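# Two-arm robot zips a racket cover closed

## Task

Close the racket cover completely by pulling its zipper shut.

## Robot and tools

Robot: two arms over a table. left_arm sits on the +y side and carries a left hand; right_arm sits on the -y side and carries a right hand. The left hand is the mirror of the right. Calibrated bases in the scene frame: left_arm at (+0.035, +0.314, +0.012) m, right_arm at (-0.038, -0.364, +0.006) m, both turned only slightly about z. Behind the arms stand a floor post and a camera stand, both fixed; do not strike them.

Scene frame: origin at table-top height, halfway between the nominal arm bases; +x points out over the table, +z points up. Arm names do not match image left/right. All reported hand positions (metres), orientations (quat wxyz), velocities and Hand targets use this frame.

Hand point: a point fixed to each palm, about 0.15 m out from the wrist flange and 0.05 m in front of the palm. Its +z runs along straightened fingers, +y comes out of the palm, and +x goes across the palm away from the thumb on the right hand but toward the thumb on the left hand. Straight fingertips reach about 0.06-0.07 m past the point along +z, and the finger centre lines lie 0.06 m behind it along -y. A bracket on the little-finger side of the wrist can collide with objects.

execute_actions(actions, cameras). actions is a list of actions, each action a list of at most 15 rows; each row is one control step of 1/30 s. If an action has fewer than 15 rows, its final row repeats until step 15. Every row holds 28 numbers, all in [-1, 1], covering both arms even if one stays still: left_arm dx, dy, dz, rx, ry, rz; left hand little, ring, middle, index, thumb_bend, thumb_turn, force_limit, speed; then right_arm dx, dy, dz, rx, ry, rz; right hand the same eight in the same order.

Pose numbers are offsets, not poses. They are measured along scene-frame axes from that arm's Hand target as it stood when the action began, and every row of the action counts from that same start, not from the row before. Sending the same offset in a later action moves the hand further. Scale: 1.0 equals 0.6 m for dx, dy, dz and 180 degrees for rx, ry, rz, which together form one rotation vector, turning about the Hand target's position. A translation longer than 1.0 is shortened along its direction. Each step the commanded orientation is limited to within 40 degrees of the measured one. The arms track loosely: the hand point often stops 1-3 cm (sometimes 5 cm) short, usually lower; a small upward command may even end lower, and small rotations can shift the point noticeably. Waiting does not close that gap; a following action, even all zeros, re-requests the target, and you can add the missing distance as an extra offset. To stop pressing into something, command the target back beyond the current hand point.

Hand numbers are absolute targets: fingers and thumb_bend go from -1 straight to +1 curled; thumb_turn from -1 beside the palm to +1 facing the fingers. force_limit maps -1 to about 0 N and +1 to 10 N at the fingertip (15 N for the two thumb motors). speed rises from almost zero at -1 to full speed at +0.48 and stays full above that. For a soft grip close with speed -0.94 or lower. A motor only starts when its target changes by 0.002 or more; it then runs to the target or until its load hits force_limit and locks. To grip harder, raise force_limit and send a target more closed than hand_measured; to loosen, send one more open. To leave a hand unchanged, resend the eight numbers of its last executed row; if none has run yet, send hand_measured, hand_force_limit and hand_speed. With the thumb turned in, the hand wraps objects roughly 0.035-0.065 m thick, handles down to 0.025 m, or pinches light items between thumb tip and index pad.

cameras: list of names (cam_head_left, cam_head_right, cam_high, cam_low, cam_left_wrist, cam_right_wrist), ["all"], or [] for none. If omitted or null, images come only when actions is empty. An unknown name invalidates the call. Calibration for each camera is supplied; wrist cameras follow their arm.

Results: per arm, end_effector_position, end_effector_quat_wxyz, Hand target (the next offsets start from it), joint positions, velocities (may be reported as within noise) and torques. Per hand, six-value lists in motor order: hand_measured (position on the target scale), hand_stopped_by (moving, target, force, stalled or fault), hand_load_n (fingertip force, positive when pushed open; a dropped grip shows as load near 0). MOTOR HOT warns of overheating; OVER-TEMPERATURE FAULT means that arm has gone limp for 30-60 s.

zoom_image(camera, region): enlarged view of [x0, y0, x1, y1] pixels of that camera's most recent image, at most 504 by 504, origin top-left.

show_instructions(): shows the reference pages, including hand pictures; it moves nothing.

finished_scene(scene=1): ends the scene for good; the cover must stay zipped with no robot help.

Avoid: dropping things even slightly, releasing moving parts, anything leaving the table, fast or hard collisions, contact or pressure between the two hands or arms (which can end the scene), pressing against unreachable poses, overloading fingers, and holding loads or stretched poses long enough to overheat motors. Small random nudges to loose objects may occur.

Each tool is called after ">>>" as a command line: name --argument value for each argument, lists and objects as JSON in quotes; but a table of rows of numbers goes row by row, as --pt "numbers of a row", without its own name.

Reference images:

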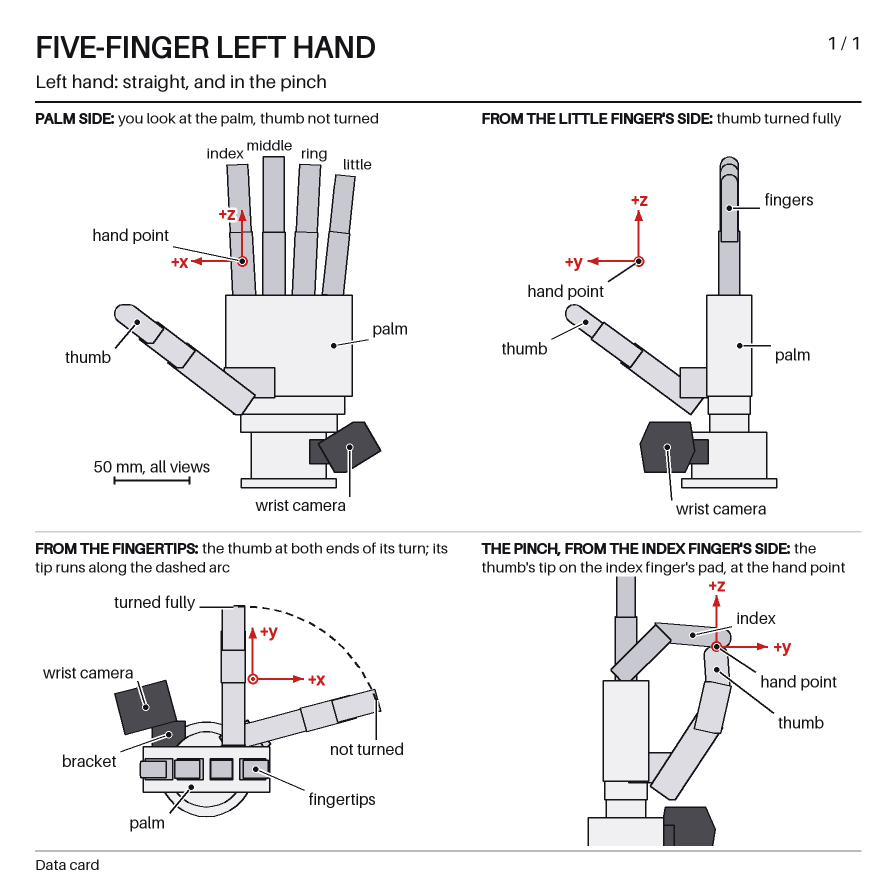

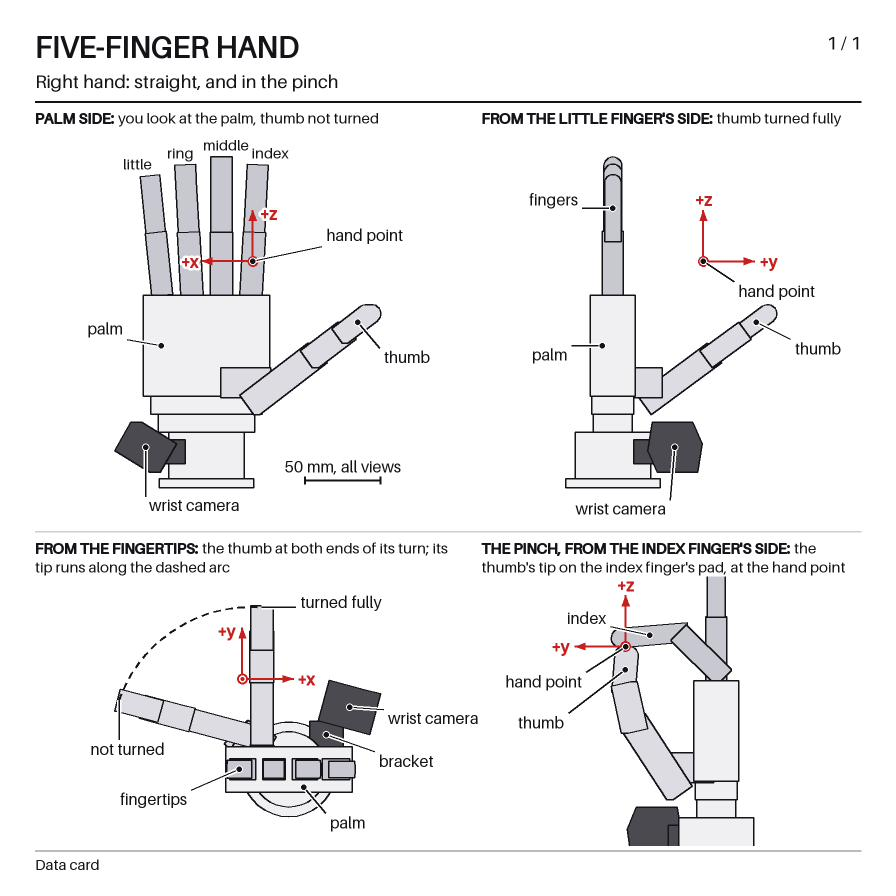

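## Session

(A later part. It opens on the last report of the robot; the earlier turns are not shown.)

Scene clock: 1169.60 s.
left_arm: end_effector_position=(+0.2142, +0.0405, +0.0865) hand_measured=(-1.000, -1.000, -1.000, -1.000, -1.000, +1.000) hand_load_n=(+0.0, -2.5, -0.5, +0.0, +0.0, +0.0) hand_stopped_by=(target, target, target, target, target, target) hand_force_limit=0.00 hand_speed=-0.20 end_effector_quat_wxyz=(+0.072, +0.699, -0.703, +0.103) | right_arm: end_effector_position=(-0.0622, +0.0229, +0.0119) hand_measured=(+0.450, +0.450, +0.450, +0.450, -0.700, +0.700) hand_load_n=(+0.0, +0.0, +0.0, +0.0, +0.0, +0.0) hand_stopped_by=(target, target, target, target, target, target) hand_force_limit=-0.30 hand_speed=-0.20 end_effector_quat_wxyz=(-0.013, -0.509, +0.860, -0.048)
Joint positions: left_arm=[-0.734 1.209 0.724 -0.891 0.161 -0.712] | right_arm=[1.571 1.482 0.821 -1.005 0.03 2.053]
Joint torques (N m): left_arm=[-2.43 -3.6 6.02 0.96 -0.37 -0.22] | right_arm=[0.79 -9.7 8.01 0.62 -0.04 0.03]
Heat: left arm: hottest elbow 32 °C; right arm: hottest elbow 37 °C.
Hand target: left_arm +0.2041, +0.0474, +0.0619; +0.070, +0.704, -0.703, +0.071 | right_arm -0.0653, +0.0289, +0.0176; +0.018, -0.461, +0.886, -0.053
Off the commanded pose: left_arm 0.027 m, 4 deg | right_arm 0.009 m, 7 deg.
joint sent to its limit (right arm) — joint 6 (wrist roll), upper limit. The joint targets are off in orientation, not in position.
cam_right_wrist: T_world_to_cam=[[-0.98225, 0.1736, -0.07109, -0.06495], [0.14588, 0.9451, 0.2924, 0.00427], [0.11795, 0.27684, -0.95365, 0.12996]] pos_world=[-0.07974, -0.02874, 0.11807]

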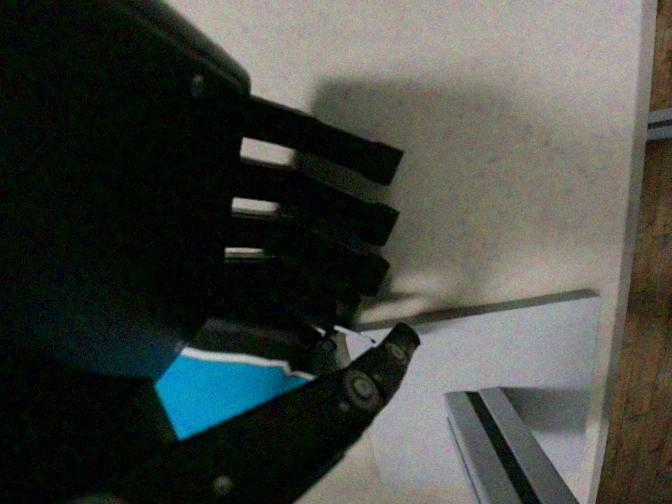

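>>> execute_actions --actions '[[[0,0,0,0,0,0,-1,-1,-1,-1,-1,1,0,-0.2,0.01,-0.03,0.03,0,0,0,0.45,0.45,0.45,0.45,-0.7,0.7,-0.3,-0.2]],[[0,0,0,0,0,0,-1,-1,-1,-1,-1,1,0,-0.2,0.03,-0.07,0.04,0,0,0,0.45,0.45,0.45,0.45,-0.7,0.7,-0.3,-0.2]],[[0,0,0,0,0,0,-1,-1,-1,-1,-1,1,0,-0.2,0.03,-0.07,0.03,0,0,0,0.45,0.45,0.45,0.45,-0.9,0.7,-0.3,-0.2]]]' --cameras '["cam_right_wrist","cam_low","cam_head_left","cam_head_right","cam_high"]'

>>> zoom_image --camera "cam_right_wrist" --region '[300, 300, 560, 504]'

Scene clock: 1174.47 s.
left_arm: end_effector_position=(+0.2142, +0.0405, +0.0865) hand_measured=(-1.000, -1.000, -1.000, -1.000, -1.000, +1.000) hand_load_n=(+0.0, -2.0, -0.5, +0.0, +0.0, +0.0) hand_stopped_by=(target, target, target, target, target, target) hand_force_limit=0.00 hand_speed=-0.20 end_effector_quat_wxyz=(+0.072, +0.699, -0.703, +0.103) | right_arm: end_effector_position=(-0.0260, -0.0766, +0.0737) hand_measured=(+0.450, +0.450, +0.450, +0.450, -0.900, +0.700) hand_load_n=(+0.0, -0.5, +0.0, +0.5, +0.0, +0.0) hand_stopped_by=(target, target, target, target, target, target) hand_force_limit=-0.30 hand_speed=-0.20 end_effector_quat_wxyz=(+0.015, -0.467, +0.882, -0.052)
Joint positions: left_arm=[-0.734 1.209 0.724 -0.891 0.161 -0.712] | right_arm=[1.475 1.074 0.658 -1.223 0.084 2.053]
Joint torques (N m): left_arm=[-2.43 -3.6 6.02 0.96 -0.37 -0.22] | right_arm=[-0.21 -2.84 10.26 -0.06 0.23 0.03]
Heat: left arm: hottest elbow 32 °C; right arm: hottest elbow 37 °C.
Hand target: left_arm +0.2041, +0.0474, +0.0619; +0.070, +0.704, -0.703, +0.071 | right_arm -0.0233, -0.0732, +0.0775; +0.018, -0.461, +0.886, -0.053
Off the commanded pose: left_arm 0.027 m, 4 deg | right_arm 0.006 m, 1 deg.
joint sent to its limit (right arm) — joint 6 (wrist roll), upper limit. The joint targets still meet the commanded pose.
cam_right_wrist: T_world_to_cam=[[-0.95674, 0.26485, -0.12038, 0.00357], [0.21412, 0.92118, 0.32493, 0.07258], [0.19695, 0.2851, -0.93804, 0.21364]] pos_world=[-0.0542, -0.12871, 0.17725]
Images, in order (width x height): cam_head_left 672x504, cam_head_right 672x504, cam_high 672x504, cam_low 672x504, cam_right_wrist 672x504.

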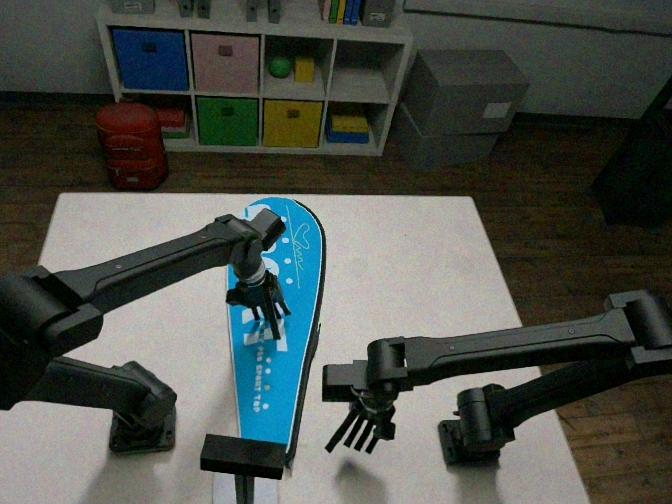

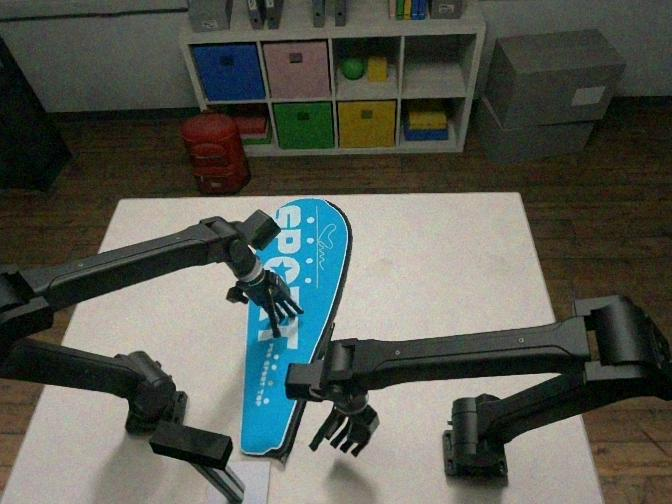

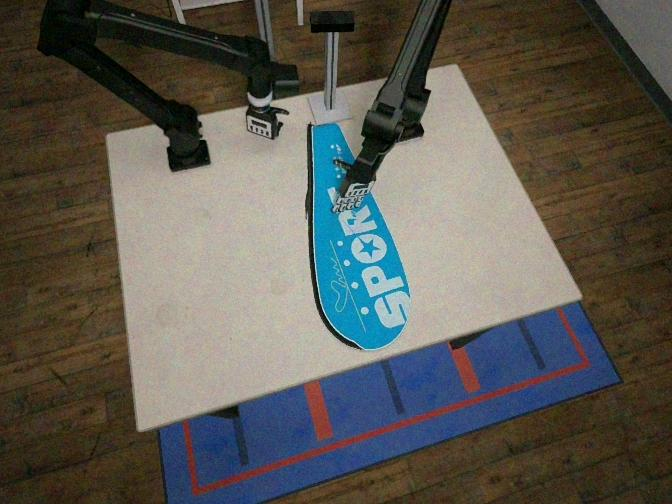

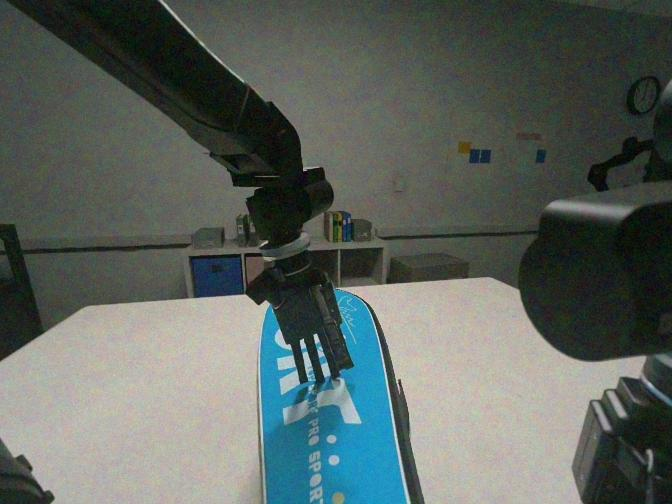

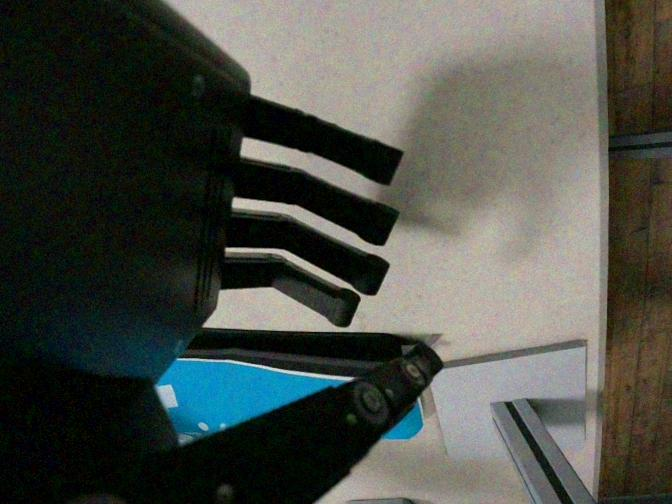

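Scaled by 1.938.

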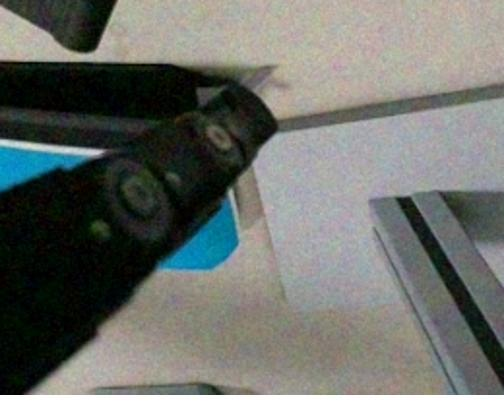

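>>> zoom_image --camera "cam_head_left" --region '[250, 390, 330, 470]'

>>> zoom_image --camera "cam_head_right" --region '[250, 390, 330, 470]'

>>> execute_actions --actions '[[[0,0,0,0,0,0,-1,-1,-1,-1,-1,1,0,-0.2,0.0,-0.04,0.03,0,0,0,-1,-1,-1,-1,-1,-1,-0.3,-0.2]],[[0,0,0,0,0,0,-1,-1,-1,-1,-1,1,0,-0.2,0,0,0,0,0,0,-1,-1,-1,-1,-1,-1,-0.3,-0.2]]]' --cameras '["cam_right_wrist"]'

>>> zoom_image --camera "cam_right_wrist" --region '[340, 300, 500, 420]'

Scaled by 6.300.

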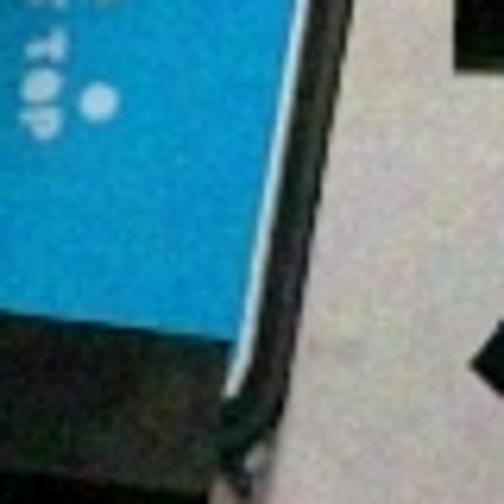

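Scaled by 6.300.

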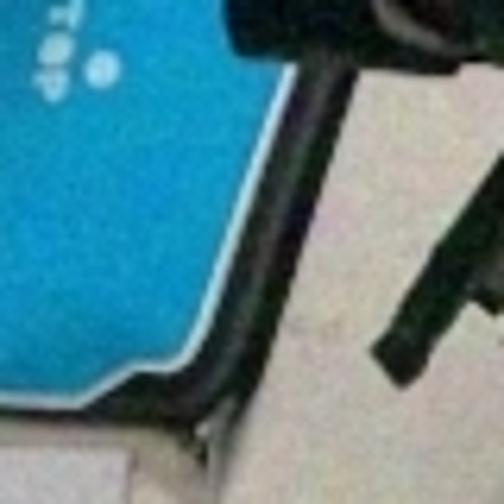

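Scene clock: 1178.10 s.
left_arm: end_effector_position=(+0.2142, +0.0405, +0.0865) hand_measured=(-1.000, -1.000, -1.000, -1.000, -1.000, +1.000) hand_load_n=(+0.0, -2.0, -0.5, +0.0, +0.5, +0.0) hand_stopped_by=(target, target, target, target, target, target) hand_force_limit=0.00 hand_speed=-0.20 end_effector_quat_wxyz=(+0.072, +0.699, -0.703, +0.103) | right_arm: end_effector_position=(-0.0264, -0.0983, +0.0930) hand_measured=(-1.000, -1.000, -1.000, -1.000, -1.000, -1.000) hand_load_n=(+0.0, +0.0, +0.0, +0.0, +0.0, +0.0) hand_stopped_by=(target, target, target, target, target, target) hand_force_limit=-0.30 hand_speed=-0.20 end_effector_quat_wxyz=(+0.018, -0.465, +0.884, -0.052)
Joint positions: left_arm=[-0.734 1.209 0.724 -0.891 0.161 -0.712] | right_arm=[1.47 0.975 0.652 -1.312 0.088 2.053]
Joint torques (N m): left_arm=[-2.37 -3.6 6.02 0.96 -0.37 -0.22] | right_arm=[-0.32 -1.79 10.17 -0.05 0.26 0.03]
Heat: left arm: hottest elbow 32 °C; right arm: hottest elbow 37 °C.
Hand target: left_arm +0.2041, +0.0474, +0.0619; +0.070, +0.704, -0.703, +0.071 | right_arm -0.0233, -0.0971, +0.0956; +0.018, -0.461, +0.886, -0.053
Off the commanded pose: left_arm 0.027 m, 4 deg | right_arm 0.004 m, 1 deg.
joint at its limit (right arm) — joint 6 (wrist roll), upper limit.
cam_right_wrist: T_world_to_cam=[[-0.95491, 0.26975, -0.12402, 0.01215], [0.21699, 0.91922, 0.32857, 0.08594], [0.20263, 0.28684, -0.9363, 0.23825]] pos_world=[-0.05532, -0.15062, 0.19635]

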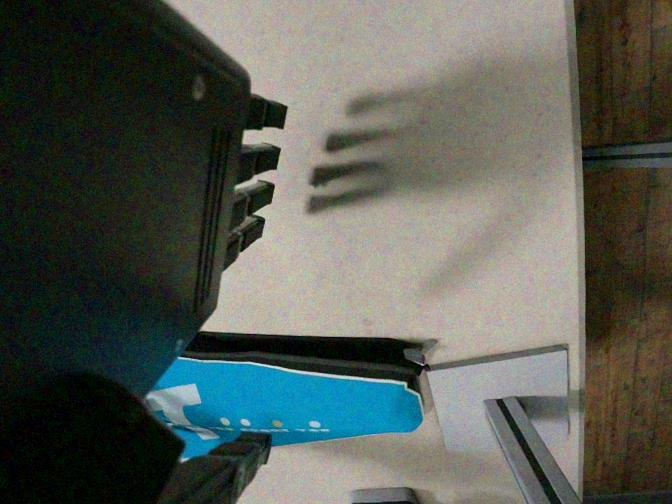

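Scaled by 3.150.

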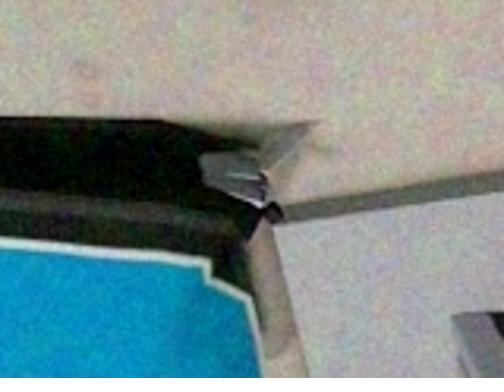

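>>> execute_actions --actions '[[[0,0,0,0,0,0,-1,-1,-1,-1,-1,1,0,-0.2,0.02,0.06,0.0,0,0,0,0.45,0.45,0.45,0.45,-1,-1,-0.3,0.2]],[[0,0,0,0,0,0,-1,-1,-1,-1,-1,1,0,-0.2,0,0.0,-0.05,0,0,0,0.45,0.45,0.45,0.45,-1,-1,-0.3,0.2]]]' --cameras '["cam_right_wrist"]'

>>> zoom_image --camera "cam_right_wrist" --region '[360, 280, 500, 400]'

Scene clock: 1182.93 s.
left_arm: end_effector_position=(+0.2142, +0.0405, +0.0865) hand_measured=(-1.000, -1.000, -1.000, -1.000, -1.000, +1.000) hand_load_n=(+0.0, -2.0, -0.5, +0.0, +0.0, +0.0) hand_stopped_by=(target, target, target, target, target, target) hand_force_limit=0.00 hand_speed=-0.20 end_effector_quat_wxyz=(+0.072, +0.699, -0.703, +0.103) | right_arm: end_effector_position=(-0.0137, -0.0661, +0.0632) hand_measured=(+0.450, +0.450, +0.450, +0.450, -1.000, -1.000) hand_load_n=(+0.0, +0.5, +0.0, +0.0, +0.0, +0.0) hand_stopped_by=(target, target, target, target, target, target) hand_force_limit=-0.30 hand_speed=0.20 end_effector_quat_wxyz=(+0.014, -0.461, +0.885, -0.059)
Joint positions: left_arm=[-0.734 1.209 0.724 -0.891 0.161 -0.712] | right_arm=[1.439 1.136 0.672 -1.185 0.092 2.032]
Joint torques (N m): left_arm=[-2.43 -3.6 6.02 0.96 -0.37 -0.22] | right_arm=[-0.09 -3.96 9.36 0.61 0.19 -0.04]
Heat: left arm: hottest elbow 32 °C; right arm: hottest elbow 37 °C.
Hand target: left_arm +0.2041, +0.0474, +0.0619; +0.070, +0.704, -0.703, +0.071 | right_arm -0.0113, -0.0612, +0.0656; +0.018, -0.461, +0.886, -0.053
Off the commanded pose: left_arm 0.027 m, 4 deg | right_arm 0.006 m, 1 deg.
cam_right_wrist: T_world_to_cam=[[-0.95227, 0.27708, -0.1281, 0.01273], [0.22604, 0.92209, 0.3141, 0.06454], [0.20515, 0.27015, -0.94071, 0.19772]] pos_world=[-0.04303, -0.11645, 0.16735]

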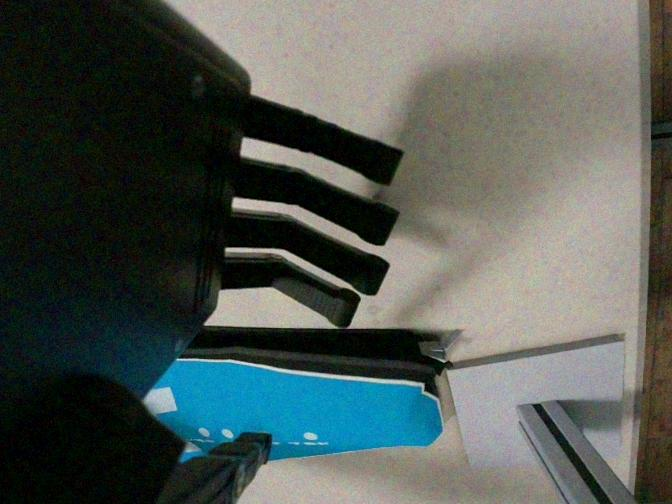

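Scaled by 3.600.

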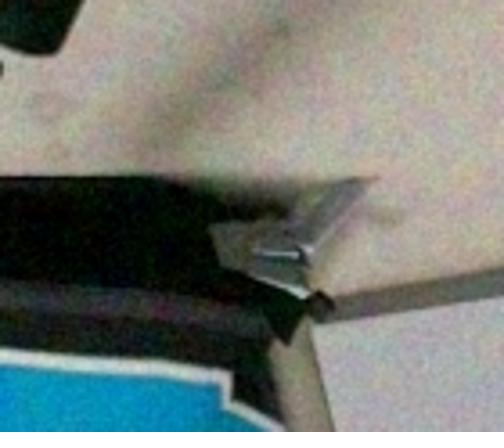

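>>> execute_actions --actions '[[[0,0,0,0,0,0,-1,-1,-1,-1,-1,1,0,-0.2,0.02,-0.12,0.06,0,0,0,0.45,0.45,0.45,0.45,-1,-1,-0.3,0.2]],[[0,0,0.03,0,0,0,-1,-1,-1,-1,-1,1,0,-0.2,0,0.0,0,0,0,0,0.45,0.45,0.45,0.45,-1,-1,-0.3,0.2]],[[0,0,0.04,0,0,0,-1,-1,-1,-1,-1,1,0,-0.2,0,0.0,0,0,0,0,0.45,0.45,0.45,0.45,-1,-1,-0.3,0.2]],[[0,0,0.08,0,0,0,-1,-1,-1,-1,-1,1,0,-0.2,0,0.0,0,0,0,0,0.45,0.45,0.45,0.45,-1,-1,-0.3,0.2]],[[0,0.02,0.08,0,0,0,-1,-1,-1,-1,-1,1,0,-0.2,0,0.0,0,0,0,0,0.45,0.45,0.45,0.45,-1,-1,-0.3,0.2]]]' --cameras '["all"]'

>>> zoom_image --camera "cam_high" --region '[270, 80, 390, 200]'

>>> zoom_image --camera "cam_low" --region '[330, 350, 450, 500]'

>>> zoom_image --camera "cam_head_right" --region '[240, 380, 340, 480]'

Scene clock: 1190.20 s.
left_arm: end_effector_position=(+0.1928, +0.0633, +0.1867) hand_measured=(-1.000, -1.000, -1.000, -1.000, -1.000, +1.000) hand_load_n=(+0.0, +0.0, +0.0, +0.0, +0.0, +0.0) hand_stopped_by=(target, target, target, target, target, target) hand_force_limit=0.00 hand_speed=-0.20 end_effector_quat_wxyz=(+0.072, +0.706, -0.703, +0.057) | right_arm: end_effector_position=(-0.0027, -0.1400, +0.0918) hand_measured=(+0.450, +0.450, +0.450, +0.450, -1.000, -1.000) hand_load_n=(+0.0, +0.0, +0.0, +0.0, +0.0, +0.0) hand_stopped_by=(target, target, target, target, target, target) hand_force_limit=-0.30 hand_speed=0.20 end_effector_quat_wxyz=(+0.014, -0.462, +0.885, -0.059)
Joint positions: left_arm=[-0.727 1.085 0.916 -1.299 0.154 -0.706] | right_arm=[1.322 0.861 0.591 -1.368 0.101 1.912]
Joint torques (N m): left_arm=[-0.79 -5.83 11.95 0.29 0.13 0.06] | right_arm=[-0.32 -0.26 11.89 -0.06 0.11 -0.04]
Heat: left arm: hottest elbow 32 °C; right arm: hottest elbow 38 °C.
Hand target: left_arm +0.2039, +0.0594, +0.1998; +0.070, +0.704, -0.703, +0.071 | right_arm +0.0007, -0.1332, +0.1016; +0.018, -0.461, +0.886, -0.053
Off the commanded pose: left_arm 0.018 m, 2 deg | right_arm 0.012 m, 1 deg.
cam_left_wrist: T_world_to_cam=[[0.97318, -0.22573, 0.04426, -0.18847], [-0.20673, -0.77387, 0.59866, -0.01198], [-0.10089, -0.59176, -0.79978, 0.32096]] pos_world=[0.21332, 0.13811, 0.27221]
cam_right_wrist: T_world_to_cam=[[-0.95291, 0.27463, -0.12865, 0.04706], [0.22361, 0.92283, 0.31367, 0.12134], [0.20487, 0.27013, -0.94078, 0.24231]] pos_world=[-0.03193, -0.19035, 0.19595]

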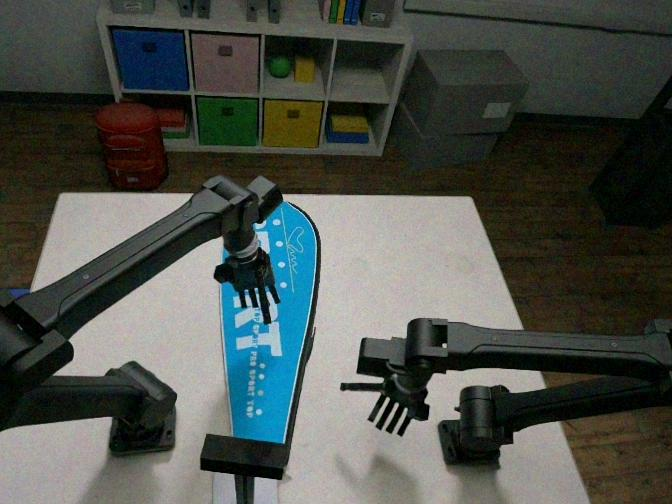

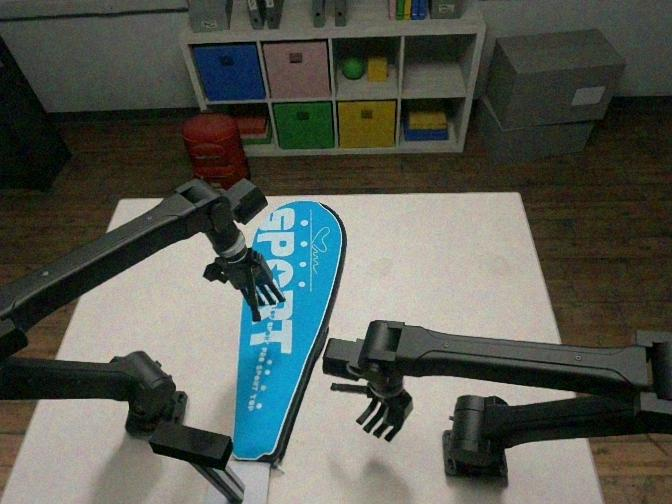

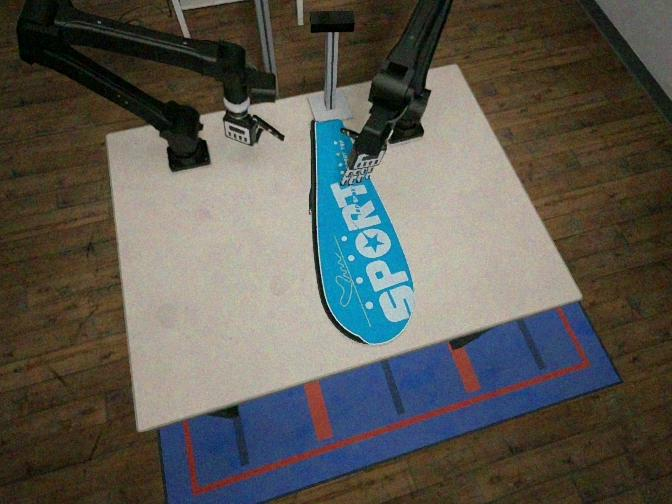

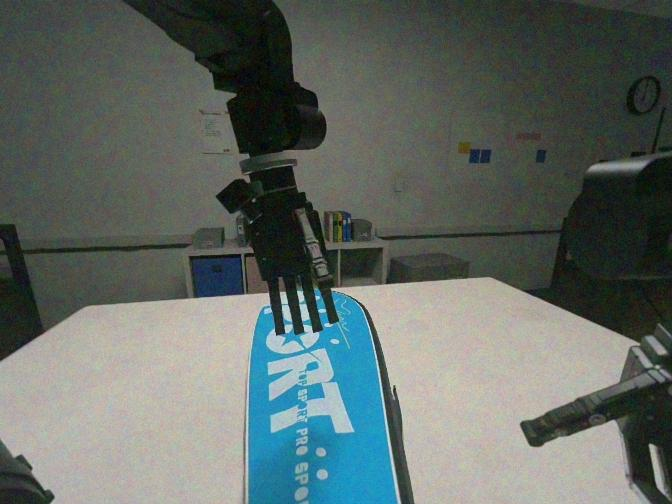

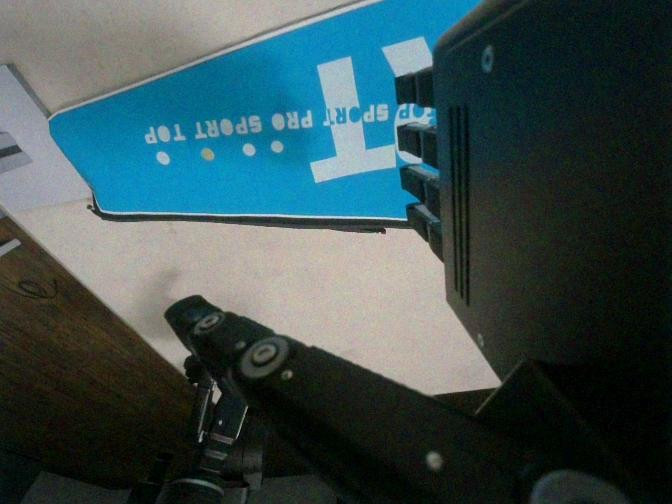

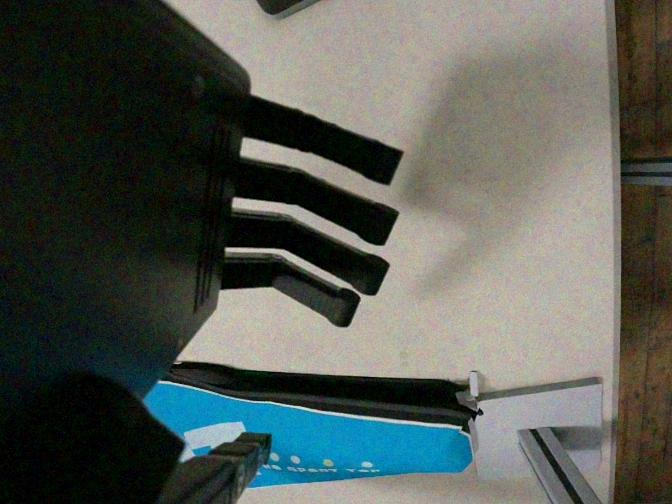

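Scaled by 4.200.

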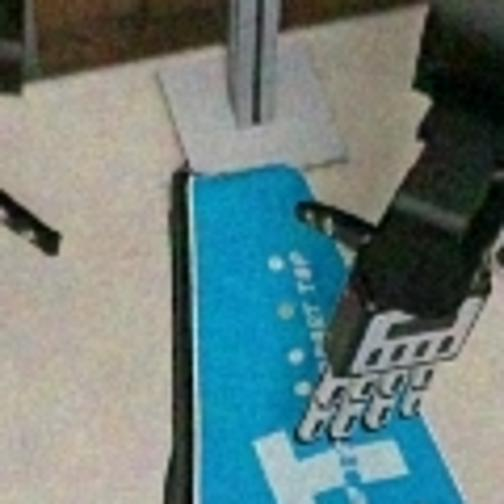

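Scaled by 3.360.

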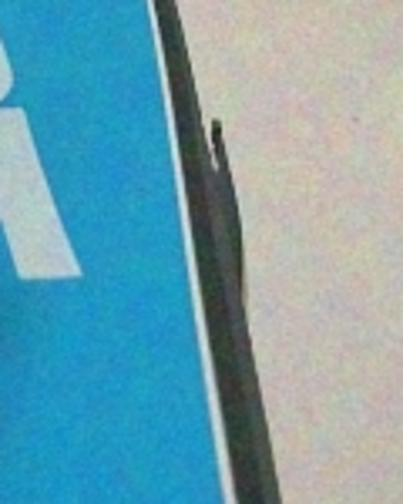

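Scaled by 5.040.

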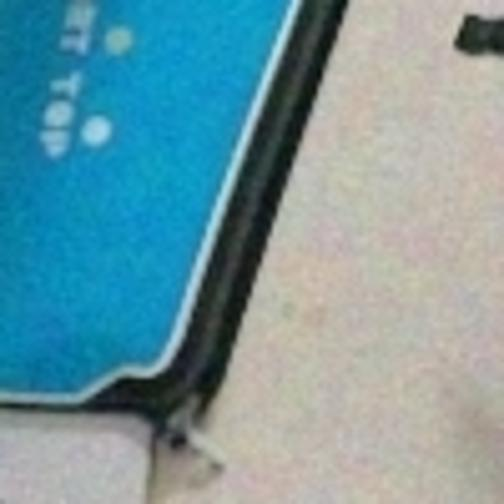

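>>> zoom_image --camera "cam_right_wrist" --region '[420, 350, 520, 450]'

>>> zoom_image --camera "cam_left_wrist" --region '[60, 170, 420, 260]'

Scaled by 5.040.

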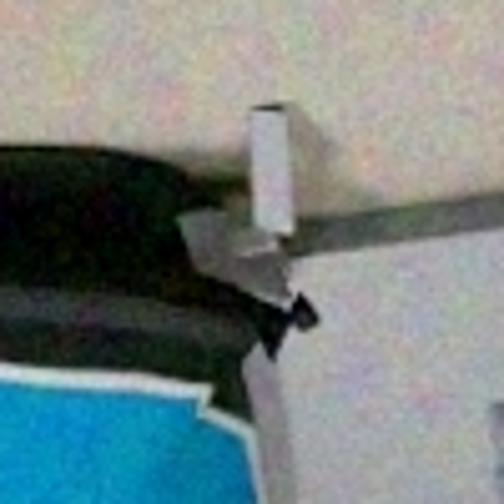

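Scaled by 1.400.

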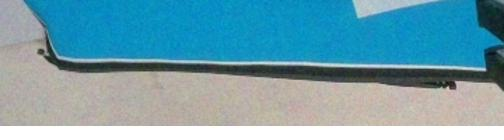

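>>> finished_scene

The scene is finished: the task was done.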